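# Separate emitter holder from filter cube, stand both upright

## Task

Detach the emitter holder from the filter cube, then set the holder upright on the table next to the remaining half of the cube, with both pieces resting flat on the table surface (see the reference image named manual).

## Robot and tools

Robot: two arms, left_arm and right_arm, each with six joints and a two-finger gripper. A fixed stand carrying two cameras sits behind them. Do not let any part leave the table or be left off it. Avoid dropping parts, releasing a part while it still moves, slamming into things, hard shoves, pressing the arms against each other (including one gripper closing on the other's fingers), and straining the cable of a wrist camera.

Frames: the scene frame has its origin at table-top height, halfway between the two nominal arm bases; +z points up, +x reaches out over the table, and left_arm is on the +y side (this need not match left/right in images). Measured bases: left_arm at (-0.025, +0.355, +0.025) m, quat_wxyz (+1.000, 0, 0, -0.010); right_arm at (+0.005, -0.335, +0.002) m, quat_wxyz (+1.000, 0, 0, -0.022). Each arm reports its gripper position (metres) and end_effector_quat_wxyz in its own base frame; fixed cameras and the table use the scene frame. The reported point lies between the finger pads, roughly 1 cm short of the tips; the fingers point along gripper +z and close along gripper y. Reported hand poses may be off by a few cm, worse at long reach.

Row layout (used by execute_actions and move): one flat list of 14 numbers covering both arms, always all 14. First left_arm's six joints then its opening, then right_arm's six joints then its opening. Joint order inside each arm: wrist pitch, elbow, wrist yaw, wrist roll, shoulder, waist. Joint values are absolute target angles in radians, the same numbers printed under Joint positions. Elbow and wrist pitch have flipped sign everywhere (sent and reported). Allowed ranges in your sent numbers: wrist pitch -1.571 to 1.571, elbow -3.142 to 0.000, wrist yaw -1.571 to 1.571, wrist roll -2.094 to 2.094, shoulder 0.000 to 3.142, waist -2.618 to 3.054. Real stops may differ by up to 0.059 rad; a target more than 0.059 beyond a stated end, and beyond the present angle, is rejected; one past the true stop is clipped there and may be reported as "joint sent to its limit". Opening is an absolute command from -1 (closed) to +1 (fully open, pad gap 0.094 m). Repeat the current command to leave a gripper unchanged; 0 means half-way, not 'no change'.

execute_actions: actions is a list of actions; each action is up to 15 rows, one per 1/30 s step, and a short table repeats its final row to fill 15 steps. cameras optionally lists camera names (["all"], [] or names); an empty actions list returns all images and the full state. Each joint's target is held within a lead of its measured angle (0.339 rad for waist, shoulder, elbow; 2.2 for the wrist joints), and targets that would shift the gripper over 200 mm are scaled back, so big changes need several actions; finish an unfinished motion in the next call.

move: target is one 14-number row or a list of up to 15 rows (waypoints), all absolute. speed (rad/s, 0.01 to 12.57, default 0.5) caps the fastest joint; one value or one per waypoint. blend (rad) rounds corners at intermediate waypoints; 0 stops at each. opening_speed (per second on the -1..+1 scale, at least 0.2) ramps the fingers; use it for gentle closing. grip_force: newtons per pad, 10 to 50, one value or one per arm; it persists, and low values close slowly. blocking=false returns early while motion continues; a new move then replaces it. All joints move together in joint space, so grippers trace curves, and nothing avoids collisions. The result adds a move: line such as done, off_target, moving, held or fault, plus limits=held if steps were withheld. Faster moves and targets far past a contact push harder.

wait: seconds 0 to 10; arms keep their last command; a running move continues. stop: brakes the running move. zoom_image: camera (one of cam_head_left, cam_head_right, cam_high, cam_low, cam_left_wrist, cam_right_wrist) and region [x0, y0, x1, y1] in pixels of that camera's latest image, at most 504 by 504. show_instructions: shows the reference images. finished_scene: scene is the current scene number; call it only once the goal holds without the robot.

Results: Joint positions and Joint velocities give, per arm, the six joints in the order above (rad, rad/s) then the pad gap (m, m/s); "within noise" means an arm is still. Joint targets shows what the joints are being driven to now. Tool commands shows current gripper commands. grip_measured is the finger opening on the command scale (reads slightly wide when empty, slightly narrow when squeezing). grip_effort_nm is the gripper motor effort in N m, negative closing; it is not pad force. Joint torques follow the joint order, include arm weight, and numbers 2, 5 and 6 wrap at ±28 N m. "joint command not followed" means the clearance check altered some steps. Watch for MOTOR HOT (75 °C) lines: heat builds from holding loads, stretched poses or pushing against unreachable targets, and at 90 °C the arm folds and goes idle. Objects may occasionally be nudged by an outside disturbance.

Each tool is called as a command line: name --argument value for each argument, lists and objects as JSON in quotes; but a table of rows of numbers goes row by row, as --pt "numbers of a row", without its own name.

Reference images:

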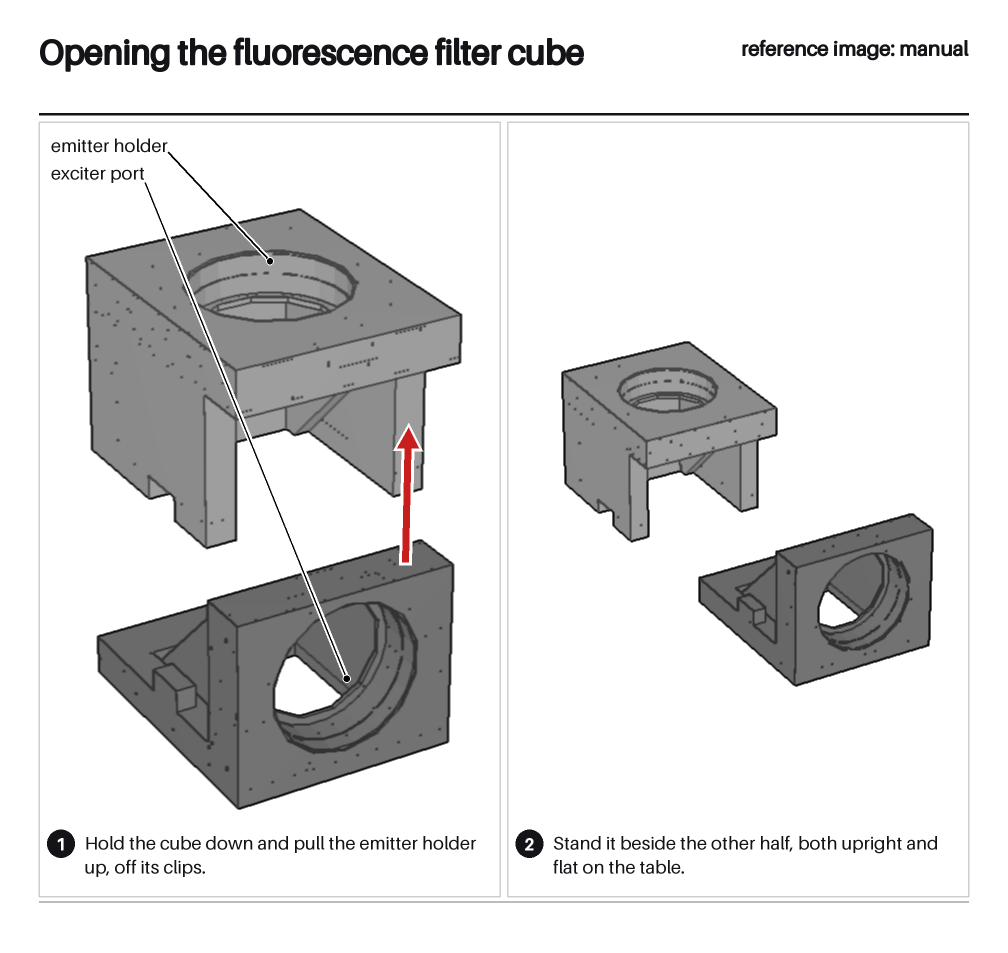

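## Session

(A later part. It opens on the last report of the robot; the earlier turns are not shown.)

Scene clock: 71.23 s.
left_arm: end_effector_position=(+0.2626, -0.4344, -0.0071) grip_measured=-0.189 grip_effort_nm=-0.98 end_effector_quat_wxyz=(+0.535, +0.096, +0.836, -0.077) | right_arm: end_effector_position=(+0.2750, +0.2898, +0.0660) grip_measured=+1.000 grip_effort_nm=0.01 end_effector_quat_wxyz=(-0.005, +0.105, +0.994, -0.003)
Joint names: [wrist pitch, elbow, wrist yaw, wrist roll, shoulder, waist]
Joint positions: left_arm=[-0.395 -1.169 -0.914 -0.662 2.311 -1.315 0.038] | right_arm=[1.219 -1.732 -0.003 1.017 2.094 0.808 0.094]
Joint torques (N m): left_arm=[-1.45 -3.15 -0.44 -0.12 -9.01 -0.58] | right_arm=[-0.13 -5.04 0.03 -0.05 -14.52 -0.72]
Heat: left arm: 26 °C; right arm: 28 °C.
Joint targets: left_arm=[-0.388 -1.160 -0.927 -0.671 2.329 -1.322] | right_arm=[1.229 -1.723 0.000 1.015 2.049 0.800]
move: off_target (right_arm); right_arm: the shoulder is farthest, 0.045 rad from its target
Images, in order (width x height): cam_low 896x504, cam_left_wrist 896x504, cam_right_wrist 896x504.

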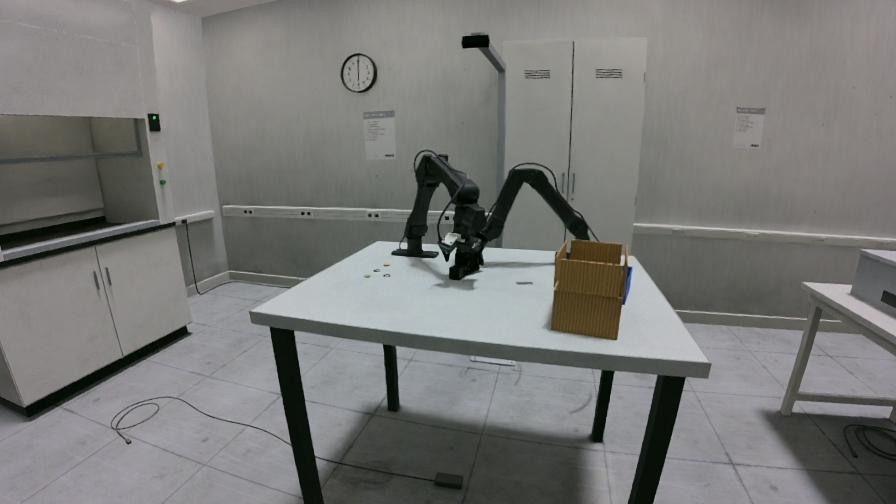

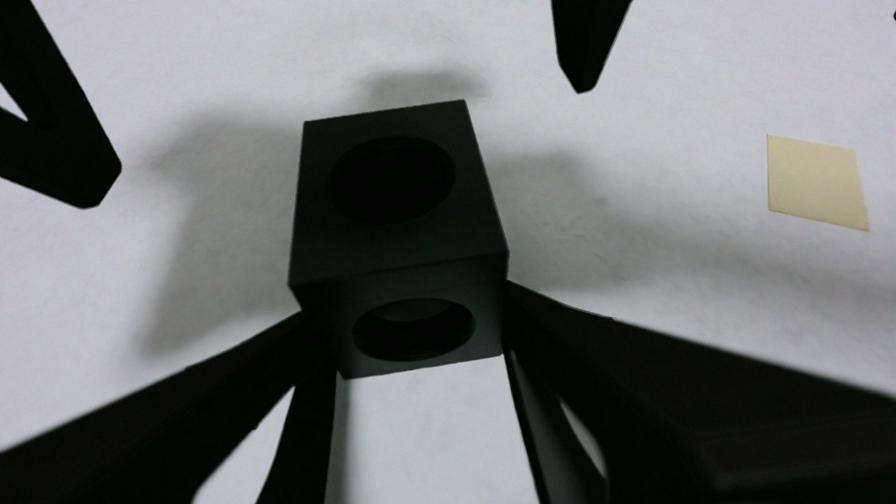

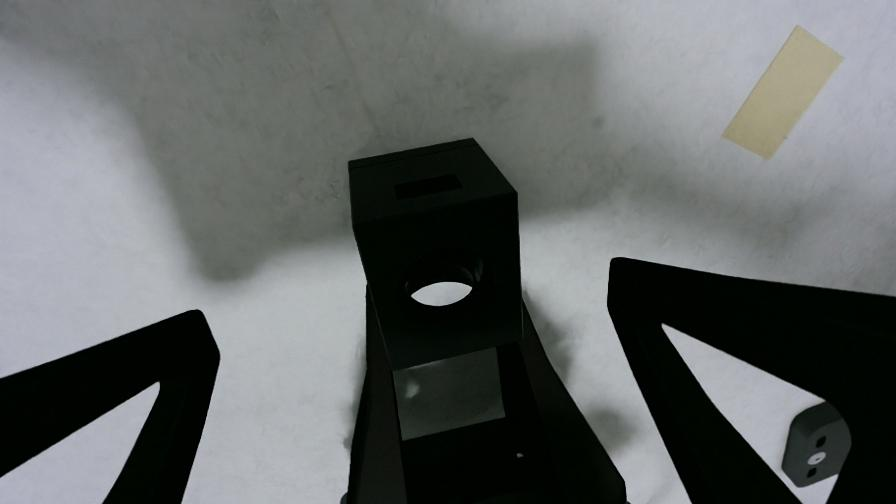

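move --target '[-0.388, -1.160, -0.927, -0.671, 2.329, -1.322, -0.3, 1.2178, -1.6884, 0, 0.985, 2.0256, 0.785, 1]' --speed 0.3 --cameras '["cam_right_wrist"]'

Scene clock: 74.27 s.
left_arm: end_effector_position=(+0.2626, -0.4344, -0.0071) grip_measured=-0.189 grip_effort_nm=-0.98 end_effector_quat_wxyz=(+0.535, +0.096, +0.836, -0.077) | right_arm: end_effector_position=(+0.2756, +0.2818, +0.0671) grip_measured=+1.000 grip_effort_nm=0.01 end_effector_quat_wxyz=(-0.004, +0.098, +0.995, -0.002)
Joint names: [wrist pitch, elbow, wrist yaw, wrist roll, shoulder, waist]
Joint positions: left_arm=[-0.395 -1.169 -0.914 -0.662 2.311 -1.315 0.038] | right_arm=[1.209 -1.699 -0.003 0.988 2.07 0.792 0.094]
Joint torques (N m): left_arm=[-1.45 -3.14 -0.46 -0.11 -8.96 -0.58] | right_arm=[-0.18 -4.86 0.03 -0.04 -14.19 -0.7]
Heat: left arm: 26 °C; right arm: 28 °C.
Joint targets: left_arm=[-0.388 -1.160 -0.927 -0.671 2.329 -1.322] | right_arm=[1.218 -1.688 0.000 0.985 2.026 0.785]
move: off_target (right_arm); right_arm: the shoulder is farthest, 0.044 rad from its target
Images, in order (width x height): cam_right_wrist 896x504.

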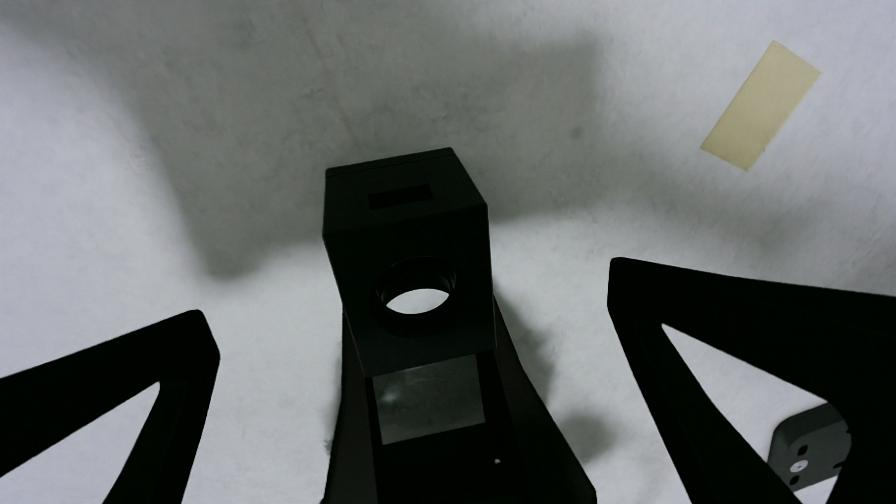

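move --target '[-0.388, -1.160, -0.927, -0.671, 2.329, -1.322, -0.3, 1.0874, -1.5818, 0, 0.983, 2.0454, 0.782, 1]' --speed 0.2 --cameras '["cam_right_wrist","cam_left_wrist","cam_low"]'

zoom_image --camera "cam_low" --region '[430, 230, 500, 290]'

Scene clock: 76.13 s.
left_arm: end_effector_position=(+0.2626, -0.4344, -0.0071) grip_measured=-0.189 grip_effort_nm=-0.98 end_effector_quat_wxyz=(+0.535, +0.096, +0.836, -0.077) | right_arm: end_effector_position=(+0.2761, +0.2823, +0.0410) grip_measured=+1.000 grip_effort_nm=0.01 end_effector_quat_wxyz=(+0.004, +0.096, +0.995, +0.007)
Joint names: [wrist pitch, elbow, wrist yaw, wrist roll, shoulder, waist]
Joint positions: left_arm=[-0.395 -1.169 -0.914 -0.662 2.311 -1.315 0.038] | right_arm=[1.079 -1.592 -0.003 0.986 2.068 0.792 0.094]
Joint torques (N m): left_arm=[-1.46 -3.18 -0.44 -0.13 -9.01 -0.64] | right_arm=[-0.23 -4.88 0.04 -0.05 -12.36 -0.96]
Heat: left arm: 26 °C; right arm: 29 °C.
Joint targets: left_arm=[-0.388 -1.160 -0.927 -0.671 2.329 -1.322] | right_arm=[1.088 -1.582 0.000 0.983 2.045 0.782]
move: done
Images, in order (width x height): cam_low 896x504, cam_left_wrist 896x504, cam_right_wrist 896x504.

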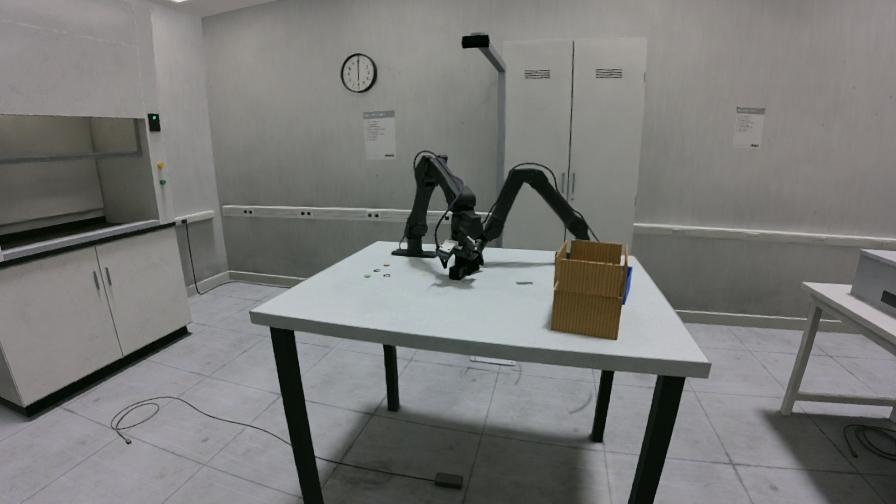

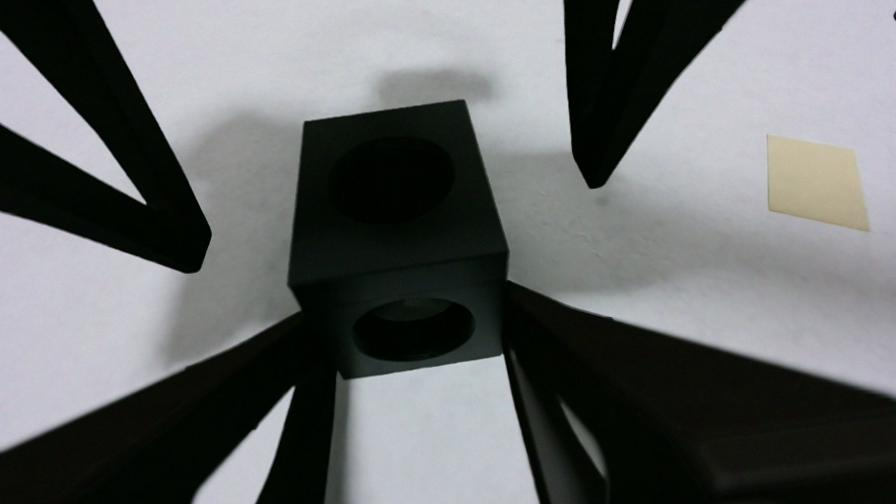

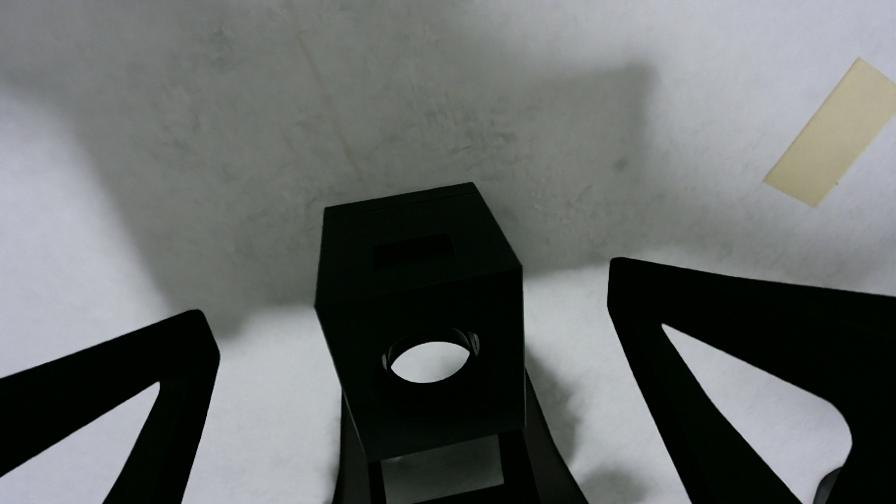

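Scaled by 7.200 from the camera's 896x504 image, which has a finer 1280x720 frame.

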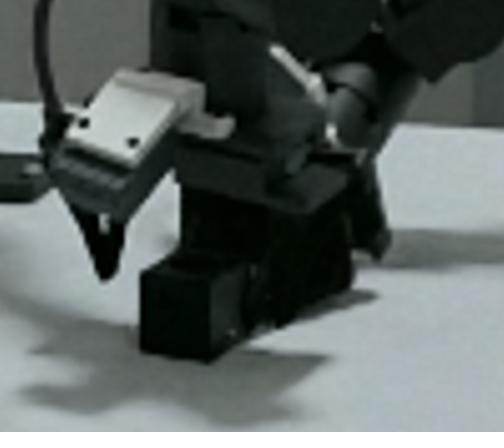

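move --target '[-0.388, -1.160, -0.927, -0.671, 2.329, -1.322, -0.3, 1.0329, -1.5313, 0, 0.970, 2.0534, 0.769, 1]' --speed 0.2 --cameras '["cam_right_wrist","cam_left_wrist","cam_low"]'

zoom_image --camera "cam_low" --region '[430, 230, 500, 290]'

Scene clock: 77.87 s.
left_arm: end_effector_position=(+0.2626, -0.4344, -0.0071) grip_measured=-0.189 grip_effort_nm=-0.98 end_effector_quat_wxyz=(+0.535, +0.096, +0.836, -0.077) | right_arm: end_effector_position=(+0.2788, +0.2763, +0.0287) grip_measured=+1.000 grip_effort_nm=0.01 end_effector_quat_wxyz=(+0.005, +0.098, +0.995, +0.008)
Joint names: [wrist pitch, elbow, wrist yaw, wrist roll, shoulder, waist]
Joint positions: left_arm=[-0.395 -1.169 -0.914 -0.662 2.311 -1.315 0.038] | right_arm=[1.025 -1.541 -0.003 0.973 2.068 0.777 0.094]
Joint torques (N m): left_arm=[-1.46 -3.15 -0.46 -0.12 -8.94 -0.55] | right_arm=[-0.22 -4.79 0.05 -0.04 -11.55 -0.77]
Heat: left arm: 26 °C; right arm: 29 °C.
Joint targets: left_arm=[-0.388 -1.160 -0.927 -0.671 2.329 -1.322] | right_arm=[1.033 -1.531 0.000 0.970 2.053 0.769]
move: done
Images, in order (width x height): cam_low 896x504, cam_left_wrist 896x504, cam_right_wrist 896x504.

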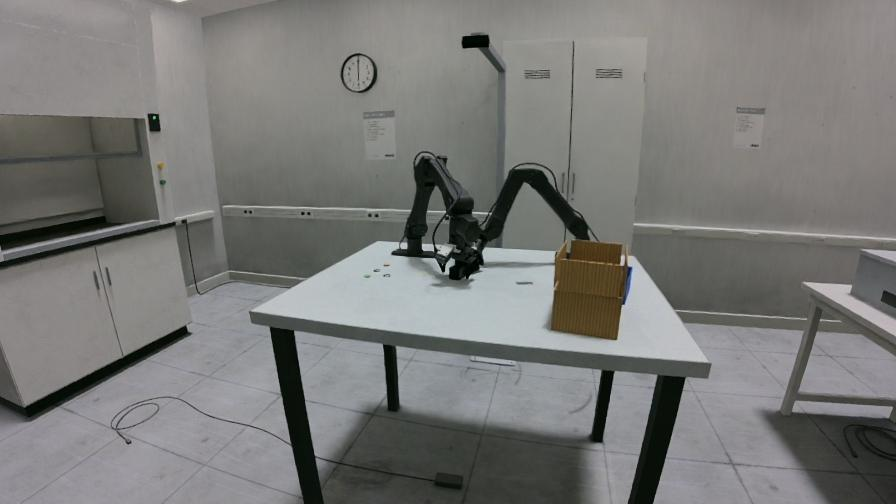

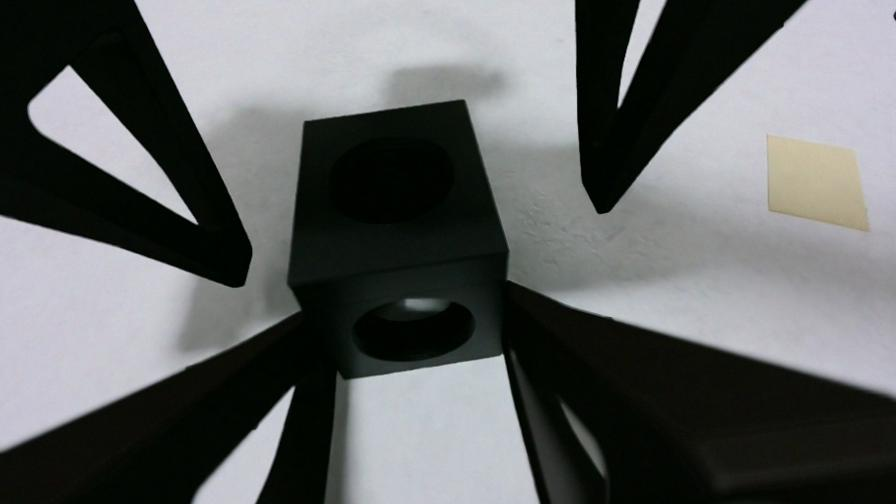

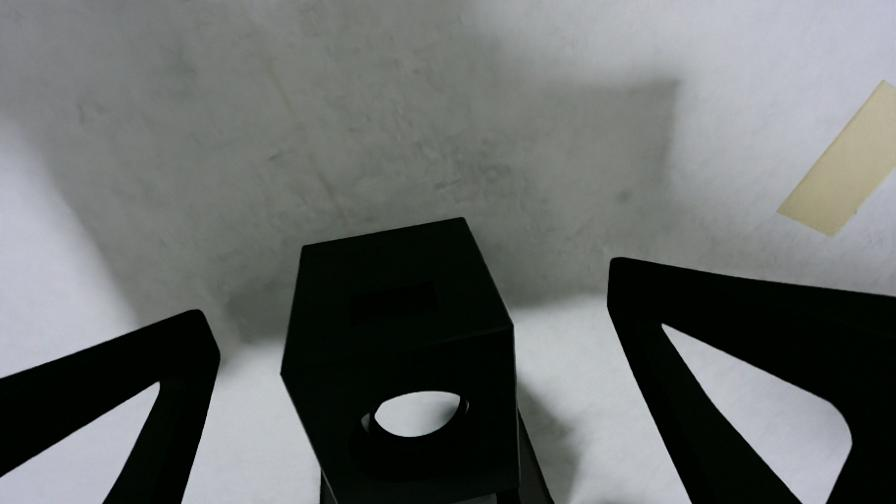

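Scaled by 7.200 from the camera's 896x504 image, which has a finer 1280x720 frame.

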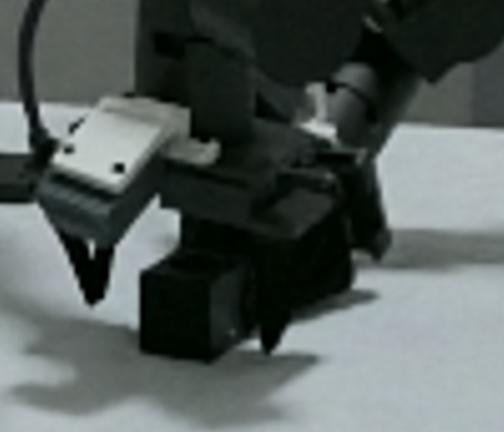

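move --pt "-0.388 -1.160 -0.927 -0.671 2.329 -1.322 -0.3 1.0329 -1.5313 0 0.970 2.0534 0.772 -0.28" --pt "-0.388 -1.160 -0.927 -0.671 2.329 -1.322 -0.3 1.0329 -1.5313 0 0.970 2.0534 0.772 -0.28" --opening_speed 0.5 --cameras '["cam_right_wrist","cam_left_wrist"]'

Scene clock: 81.77 s.
left_arm: end_effector_position=(+0.2626, -0.4344, -0.0071) grip_measured=-0.189 grip_effort_nm=-0.98 end_effector_quat_wxyz=(+0.535, +0.095, +0.836, -0.078) | right_arm: end_effector_position=(+0.2795, +0.2776, +0.0288) grip_measured=-0.148 grip_effort_nm=-1.02 end_effector_quat_wxyz=(+0.006, +0.092, +0.996, +0.011)
Joint names: [wrist pitch, elbow, wrist yaw, wrist roll, shoulder, waist]
Joint positions: left_arm=[-0.395 -1.169 -0.914 -0.665 2.311 -1.315 0.038] | right_arm=[1.019 -1.541 -0.006 0.962 2.068 0.777 0.04]
Joint torques (N m): left_arm=[-1.44 -3.14 -0.45 -0.09 -9.02 -0.58] | right_arm=[-0.19 -4.82 0.06 0.07 -11.56 -0.46]
Heat: left arm: 26 °C; right arm: 29 °C.
Joint targets: left_arm=[-0.388 -1.160 -0.927 -0.671 2.329 -1.322] | right_arm=[1.033 -1.531 0.000 0.970 2.053 0.772]
move: done
Images, in order (width x height): cam_left_wrist 896x504, cam_right_wrist 896x504.

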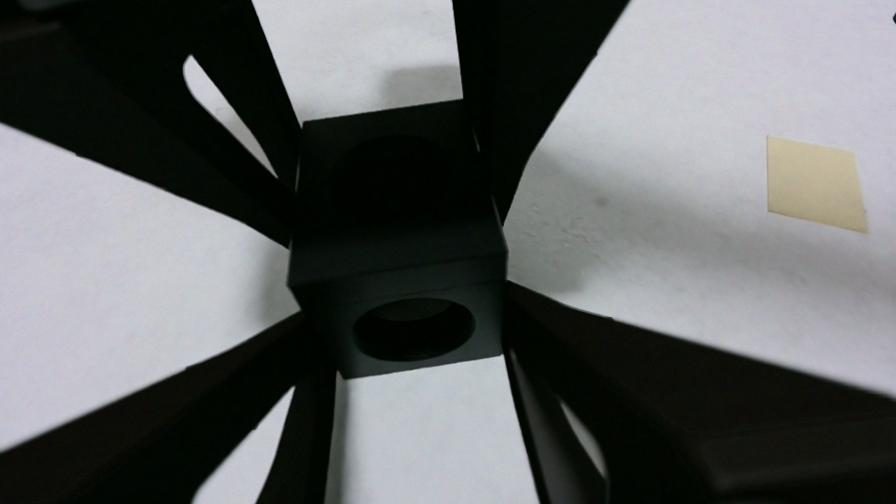

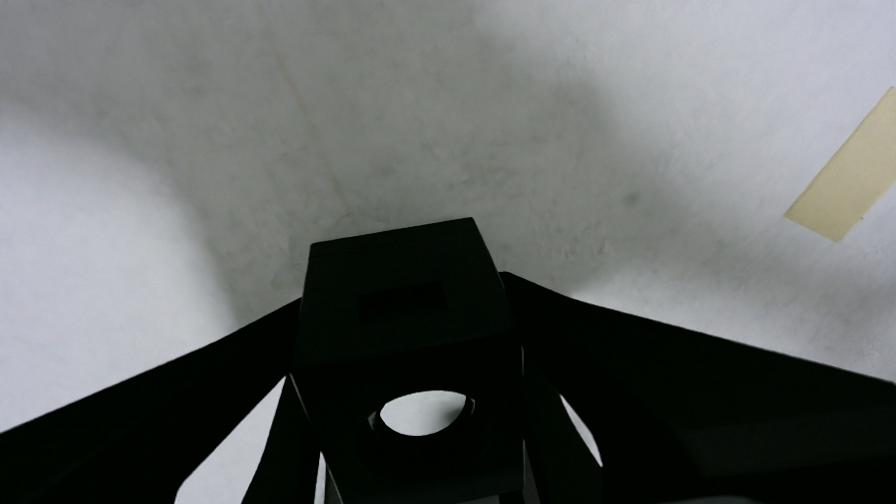

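move --pt "-0.388 -1.160 -0.927 -0.671 2.329 -1.322 -0.3 1.0863 -1.5701 0 0.970 2.0388 0.772 -0.28" --pt "-0.388 -1.160 -0.927 -0.671 2.329 -1.322 -0.3 1.1582 -1.6272 0 0.970 2.0240 0.772 -0.28" --speed 0.1 --blend 0.02 --cameras '["cam_right_wrist","cam_left_wrist","cam_low"]'

zoom_image --camera "cam_low" --region '[430, 230, 500, 290]'

Scene clock: 84.20 s.
left_arm: end_effector_position=(+0.2652, -0.4348, +0.0009) grip_measured=-0.189 grip_effort_nm=-0.98 end_effector_quat_wxyz=(+0.550, +0.079, +0.827, -0.083) | right_arm: end_effector_position=(+0.2797, +0.2752, +0.0400) grip_measured=-0.150 grip_effort_nm=-1.02 end_effector_quat_wxyz=(+0.004, +0.093, +0.996, +0.001)
Joint names: [wrist pitch, elbow, wrist yaw, wrist roll, shoulder, waist]
Joint positions: left_arm=[-0.43 -1.169 -0.947 -0.665 2.311 -1.317 0.038] | right_arm=[1.084 -1.588 0.004 0.962 2.068 0.777 0.04]
Joint torques (N m): left_arm=[-1.11 -3.17 -0.14 -0.11 -9.01 -0.35] | right_arm=[0.42 -9.57 -0.04 0.06 -14.22 -0.46]
Heat: left arm: 26 °C; right arm: 29 °C.
Joint targets: left_arm=[-0.388 -1.160 -0.927 -0.671 2.329 -1.322] | right_arm=[1.158 -1.627 0.000 0.970 2.024 0.772]
move: off_target (left_arm, right_arm); left_arm: the wrist pitch is farthest, 0.042 rad from its target; right_arm: the wrist pitch is farthest, 0.074 rad from its target
Images, in order (width x height): cam_low 896x504, cam_left_wrist 896x504, cam_right_wrist 896x504.

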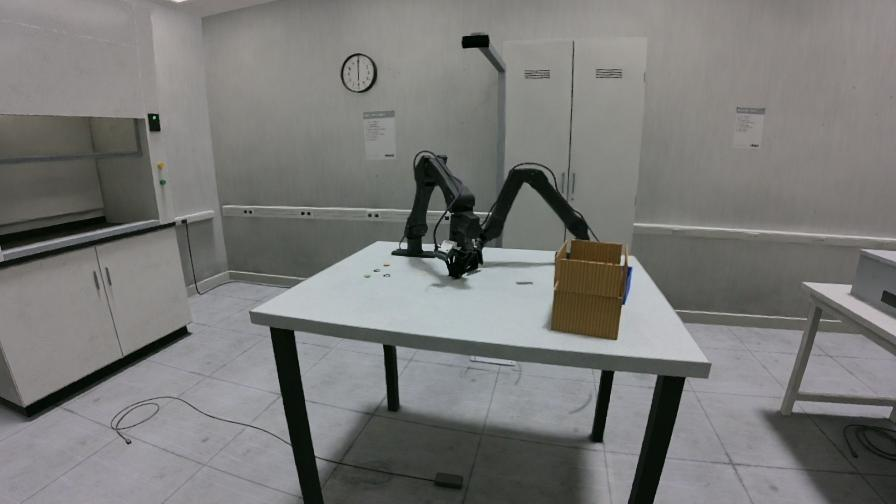

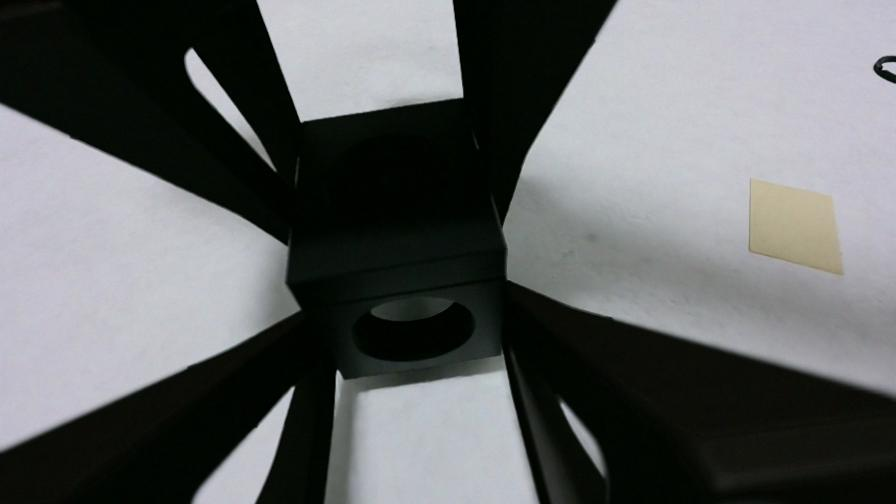

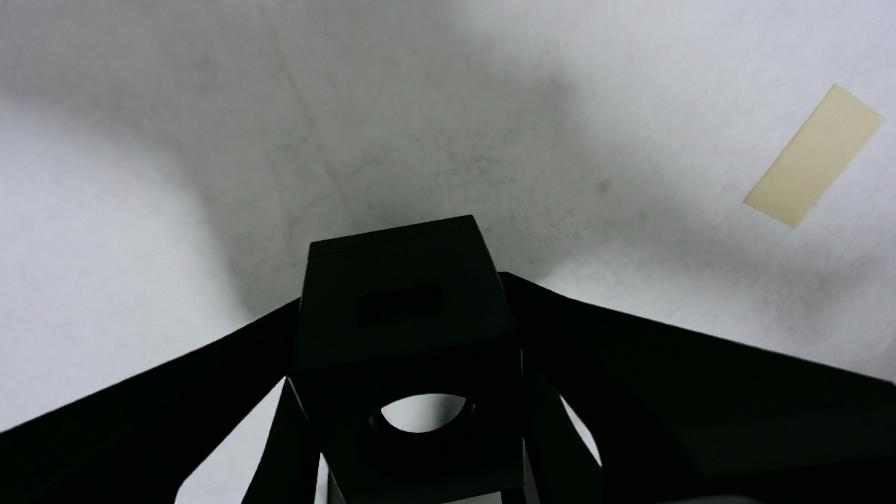

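Scaled by 7.200 from the camera's 896x504 image, which has a finer 1280x720 frame.

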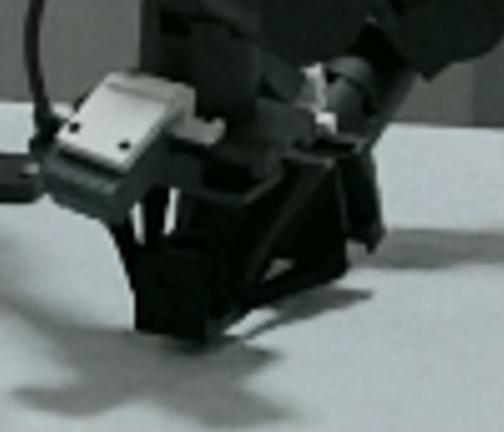

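move --target '[-0.33, -1.160, -0.927, -0.671, 2.329, -1.322, -0.3, 1.1582, -1.6272, 0, 0.970, 2.0240, 0.772, -0.28]' --speed 0.1 --cameras '["cam_left_wrist"]'

zoom_image --camera "cam_left_wrist" --region '[250, 80, 570, 400]'

Scene clock: 85.67 s.
left_arm: end_effector_position=(+0.2651, -0.4341, +0.0003) grip_measured=-0.189 grip_effort_nm=-0.98 end_effector_quat_wxyz=(+0.549, +0.080, +0.828, -0.081) | right_arm: end_effector_position=(+0.2797, +0.2752, +0.0400) grip_measured=-0.150 grip_effort_nm=-1.02 end_effector_quat_wxyz=(+0.004, +0.093, +0.996, +0.001)
Joint names: [wrist pitch, elbow, wrist yaw, wrist roll, shoulder, waist]
Joint positions: left_arm=[-0.426 -1.169 -0.948 -0.665 2.311 -1.317 0.038] | right_arm=[1.084 -1.588 0.004 0.962 2.068 0.777 0.04]
Joint torques (N m): left_arm=[-0.58 -3.19 -0.11 -0.09 -9.02 -0.43] | right_arm=[0.43 -9.69 -0.04 0.07 -14.22 -0.44]
Heat: left arm: 26 °C; right arm: 30 °C.
Joint targets: left_arm=[-0.330 -1.160 -0.927 -0.671 2.329 -1.322] | right_arm=[1.158 -1.627 0.000 0.970 2.024 0.772]
move: off_target (left_arm, right_arm); left_arm: the wrist pitch is farthest, 0.096 rad from its target; right_arm: the wrist pitch is farthest, 0.074 rad from its target
Images, in order (width x height): cam_left_wrist 896x504.

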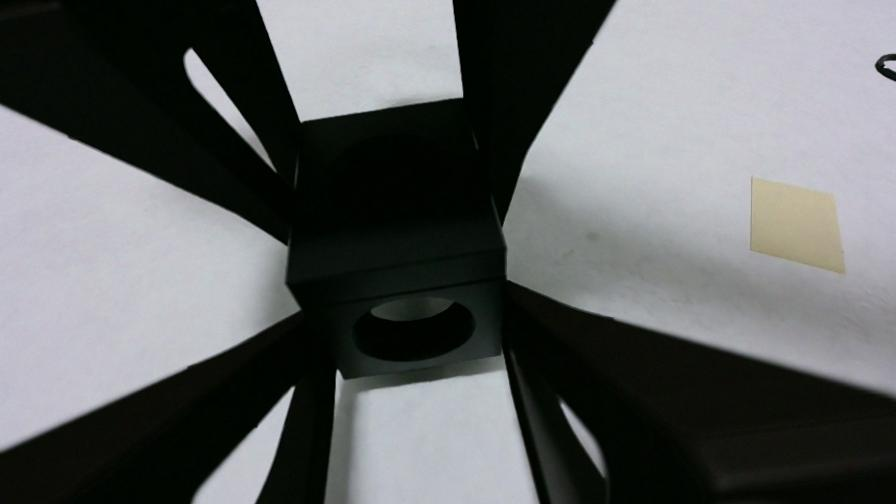

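Scaled by 1.575 from the camera's 896x504 image, which has a finer 1280x720 frame.

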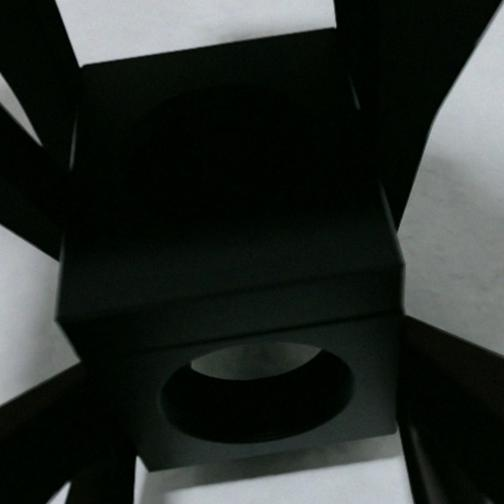

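move --target '[-0.2, -1.160, -0.927, -0.671, 2.329, -1.322, -0.4, 1.21, -1.67, 0, 0.970, 2.018, 0.772, -0.4]' --speed 0.1 --cameras '["cam_left_wrist"]'

zoom_image --camera "cam_left_wrist" --region '[250, 80, 570, 400]'

Scene clock: 87.70 s.
left_arm: end_effector_position=(+0.2662, -0.4289, +0.0045) grip_measured=-0.189 grip_effort_nm=-0.98 end_effector_quat_wxyz=(+0.552, +0.077, +0.828, -0.061) | right_arm: end_effector_position=(+0.2820, +0.2801, +0.0475) grip_measured=-0.150 grip_effort_nm=-1.02 end_effector_quat_wxyz=(+0.004, +0.083, +0.997, +0.009)
Joint names: [wrist pitch, elbow, wrist yaw, wrist roll, shoulder, waist]
Joint positions: left_arm=[-0.361 -1.183 -0.977 -0.68 2.299 -1.318 0.038] | right_arm=[1.101 -1.618 -0.006 0.942 2.068 0.777 0.04]
Joint torques (N m): left_arm=[0.1 -2.22 0.16 0.09 -8.12 -0.29] | right_arm=[0.75 -11 0.05 0.27 -14.72 -0.47]
Heat: left arm: 26 °C; right arm: 30 °C.
Joint targets: left_arm=[-0.200 -1.160 -0.927 -0.671 2.329 -1.322] | right_arm=[1.210 -1.670 0.000 0.970 2.018 0.772]
move: off_target (left_arm, right_arm); left_arm: the wrist pitch is farthest, 0.161 rad from its target; right_arm: the wrist pitch is farthest, 0.109 rad from its target
Images, in order (width x height): cam_left_wrist 896x504.

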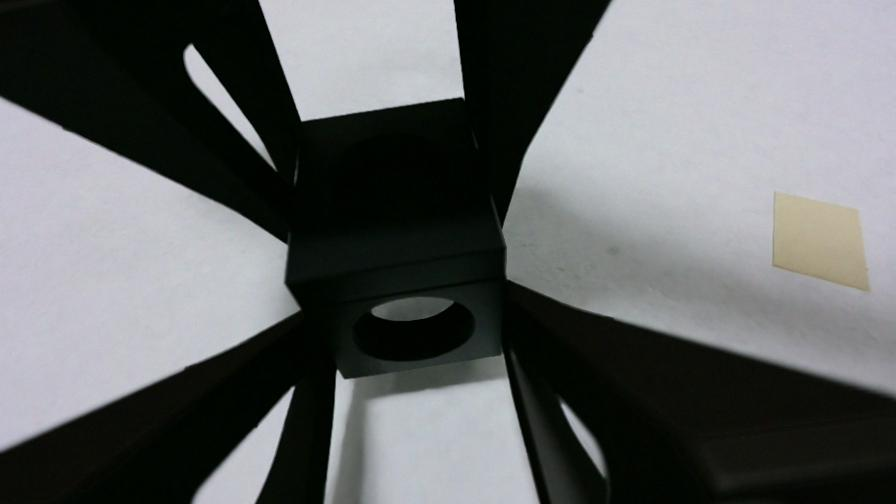

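Scaled by 1.575 from the camera's 896x504 image, which has a finer 1280x720 frame.

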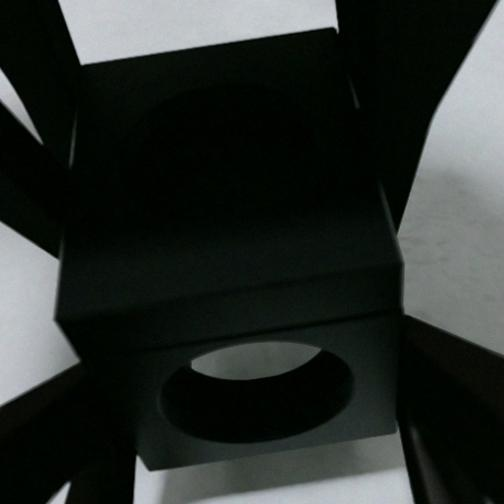

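move --target '[-0.1, -1.160, -0.927, -0.671, 2.40, -1.322, -0.4, 1.25, -1.70, 0, 0.970, 1.97, 0.772, -0.4]' --speed 0.1 --cameras '["cam_left_wrist","cam_low"]'

zoom_image --camera "cam_left_wrist" --region '[250, 80, 570, 400]'

Scene clock: 89.60 s.
left_arm: end_effector_position=(+0.2682, -0.4252, +0.0070) grip_measured=-0.189 grip_effort_nm=-0.98 end_effector_quat_wxyz=(+0.556, +0.071, +0.827, -0.047) | right_arm: end_effector_position=(+0.2839, +0.2836, +0.0527) grip_measured=-0.150 grip_effort_nm=-1.02 end_effector_quat_wxyz=(+0.006, +0.074, +0.997, +0.016)
Joint names: [wrist pitch, elbow, wrist yaw, wrist roll, shoulder, waist]
Joint positions: left_arm=[-0.318 -1.2 -1.006 -0.695 2.299 -1.318 0.038] | right_arm=[1.11 -1.639 -0.012 0.925 2.068 0.777 0.04]
Joint torques (N m): left_arm=[0.8 -1.01 0.47 0.29 -3.29 -0.29] | right_arm=[1.03 -12 0.12 0.44 -18.93 -0.57]
Heat: left arm: 26 °C; right arm: 31 °C.
Joint targets: left_arm=[-0.100 -1.160 -0.927 -0.671 2.400 -1.322] | right_arm=[1.250 -1.700 0.000 0.970 1.970 0.772]
move: off_target (left_arm, right_arm); left_arm: the wrist pitch is farthest, 0.218 rad from its target; right_arm: the wrist pitch is farthest, 0.140 rad from its target
Images, in order (width x height): cam_low 896x504, cam_left_wrist 896x504.

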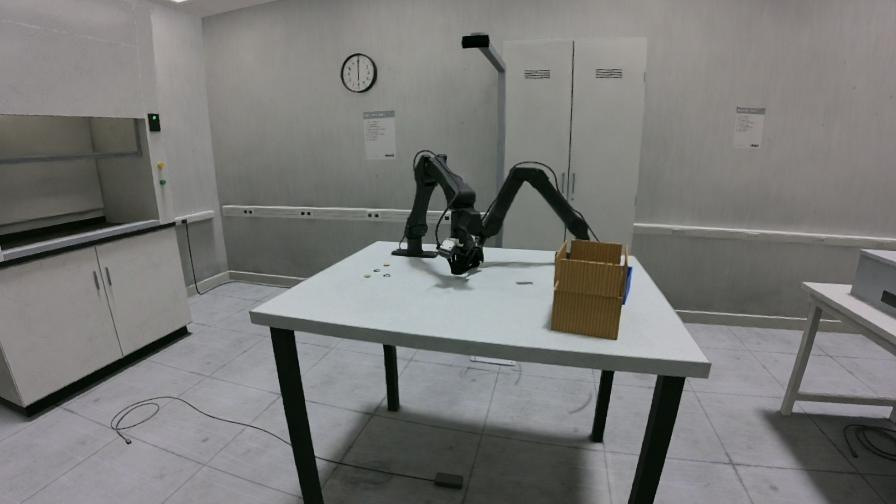

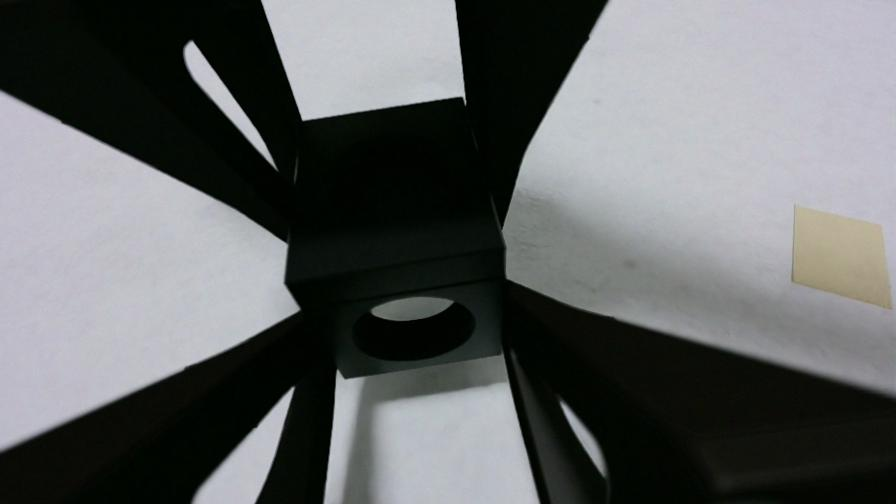

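Scaled by 1.575 from the camera's 896x504 image, which has a finer 1280x720 frame.

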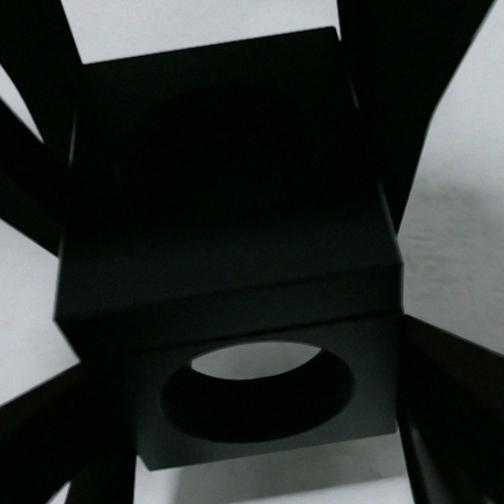

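move --target '[-0.0, -1.160, -0.927, -0.671, 2.46, -1.322, -0.4, 1.29, -1.74, 0, 0.970, 1.93, 0.772, -0.4]' --speed 0.1 --cameras '["cam_left_wrist","cam_low"]'

zoom_image --camera "cam_left_wrist" --region '[250, 80, 570, 400]'

Scene clock: 91.47 s.
left_arm: end_effector_position=(+0.2723, -0.4191, +0.0051) grip_measured=-0.189 grip_effort_nm=-0.98 end_effector_quat_wxyz=(+0.570, +0.058, +0.819, -0.024) | right_arm: end_effector_position=(+0.2883, +0.2881, +0.0584) grip_measured=-0.150 grip_effort_nm=-1.02 end_effector_quat_wxyz=(+0.013, +0.060, +0.998, +0.024)
Joint names: [wrist pitch, elbow, wrist yaw, wrist roll, shoulder, waist]
Joint positions: left_arm=[-0.297 -1.223 -1.065 -0.711 2.327 -1.318 0.038] | right_arm=[1.111 -1.661 -0.013 0.896 2.068 0.777 0.04]
Joint torques (N m): left_arm=[1.64 0.7 1.04 0.43 -1.16 -0.29] | right_arm=[1.36 -13.91 0.13 0.74 -22.56 -0.47]
Heat: left arm: 26 °C; right arm: 32 °C.
Joint targets: left_arm=[0.000 -1.160 -0.927 -0.671 2.460 -1.322] | right_arm=[1.290 -1.740 0.000 0.970 1.930 0.772]
move: off_target (left_arm, right_arm); left_arm: the wrist pitch is farthest, 0.297 rad from its target; right_arm: the wrist pitch is farthest, 0.179 rad from its target
Images, in order (width x height): cam_low 896x504, cam_left_wrist 896x504.

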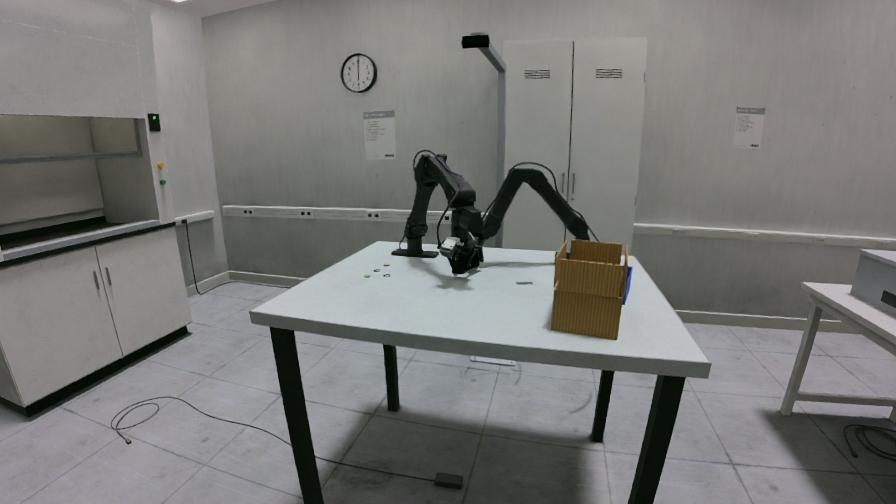

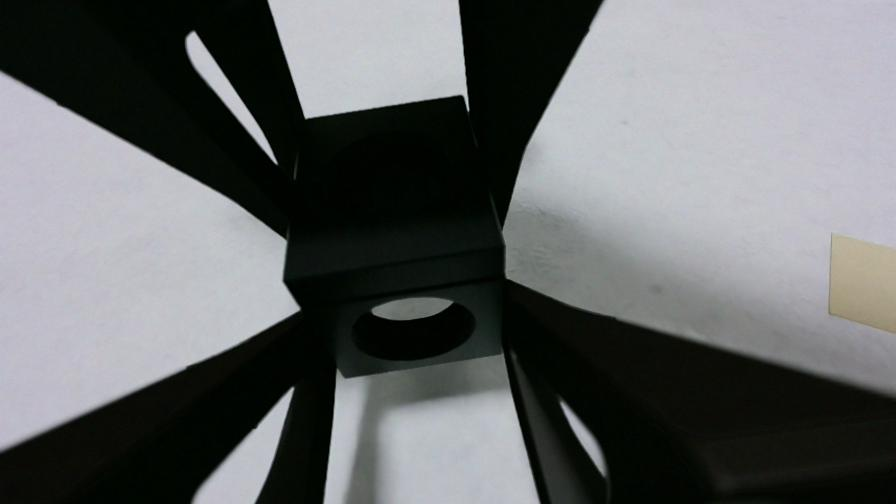

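Scaled by 1.575 from the camera's 896x504 image, which has a finer 1280x720 frame.

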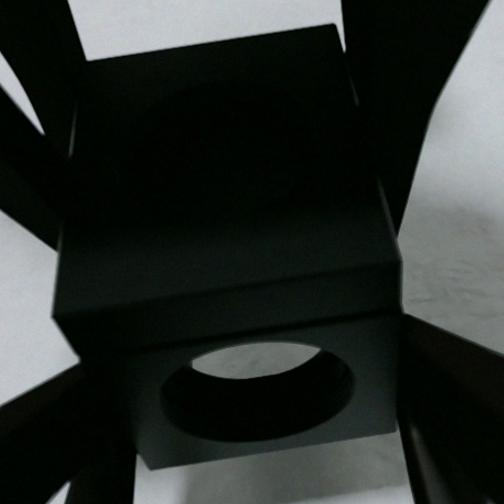

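move --pt "-0.25 -1.160 -0.927 -0.671 2.36 -1.322 -0.3 1.10 -1.60 0 0.970 2.03 0.772 -0.3" --pt "-0.370 -1.160 -0.927 -0.671 2.34 -1.322 -0.3 1.02 -1.5213 0 0.970 2.065 0.772 -0.3" --speed 0.15 --blend 0.05 --cameras '["cam_left_wrist","cam_right_wrist"]'

Scene clock: 94.90 s.
left_arm: end_effector_position=(+0.2645, -0.4288, -0.0084) grip_measured=-0.189 grip_effort_nm=-0.98 end_effector_quat_wxyz=(+0.546, +0.081, +0.831, -0.065) | right_arm: end_effector_position=(+0.2805, +0.2816, +0.0297) grip_measured=-0.152 grip_effort_nm=-1.02 end_effector_quat_wxyz=(+0.006, +0.085, +0.996, +0.020)
Joint names: [wrist pitch, elbow, wrist yaw, wrist roll, shoulder, waist]
Joint positions: left_arm=[-0.392 -1.175 -0.96 -0.683 2.327 -1.318 0.038] | right_arm=[1.009 -1.545 -0.018 0.946 2.068 0.777 0.04]
Joint torques (N m): left_arm=[-1.27 -2.65 -0.01 0.13 -9.29 -0.29] | right_arm=[-0.25 -3.59 0.2 0.21 -10.65 -0.44]
Heat: left arm: 26 °C; right arm: 32 °C.
Joint targets: left_arm=[-0.370 -1.160 -0.927 -0.671 2.340 -1.322] | right_arm=[1.020 -1.521 0.000 0.970 2.065 0.772]
move: done
Images, in order (width x height): cam_left_wrist 896x504, cam_right_wrist 896x504.

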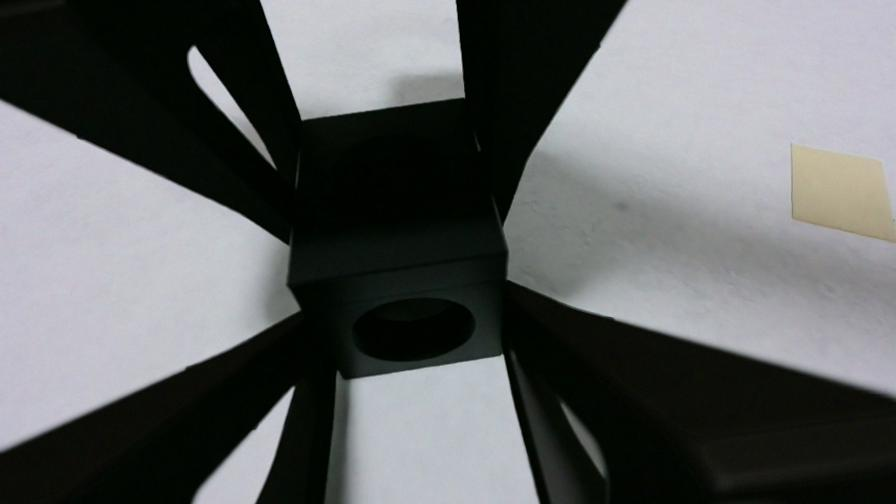

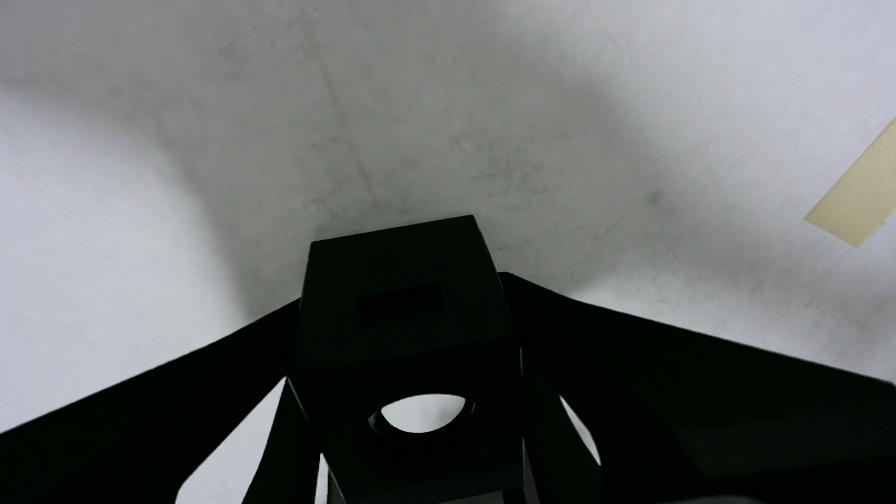

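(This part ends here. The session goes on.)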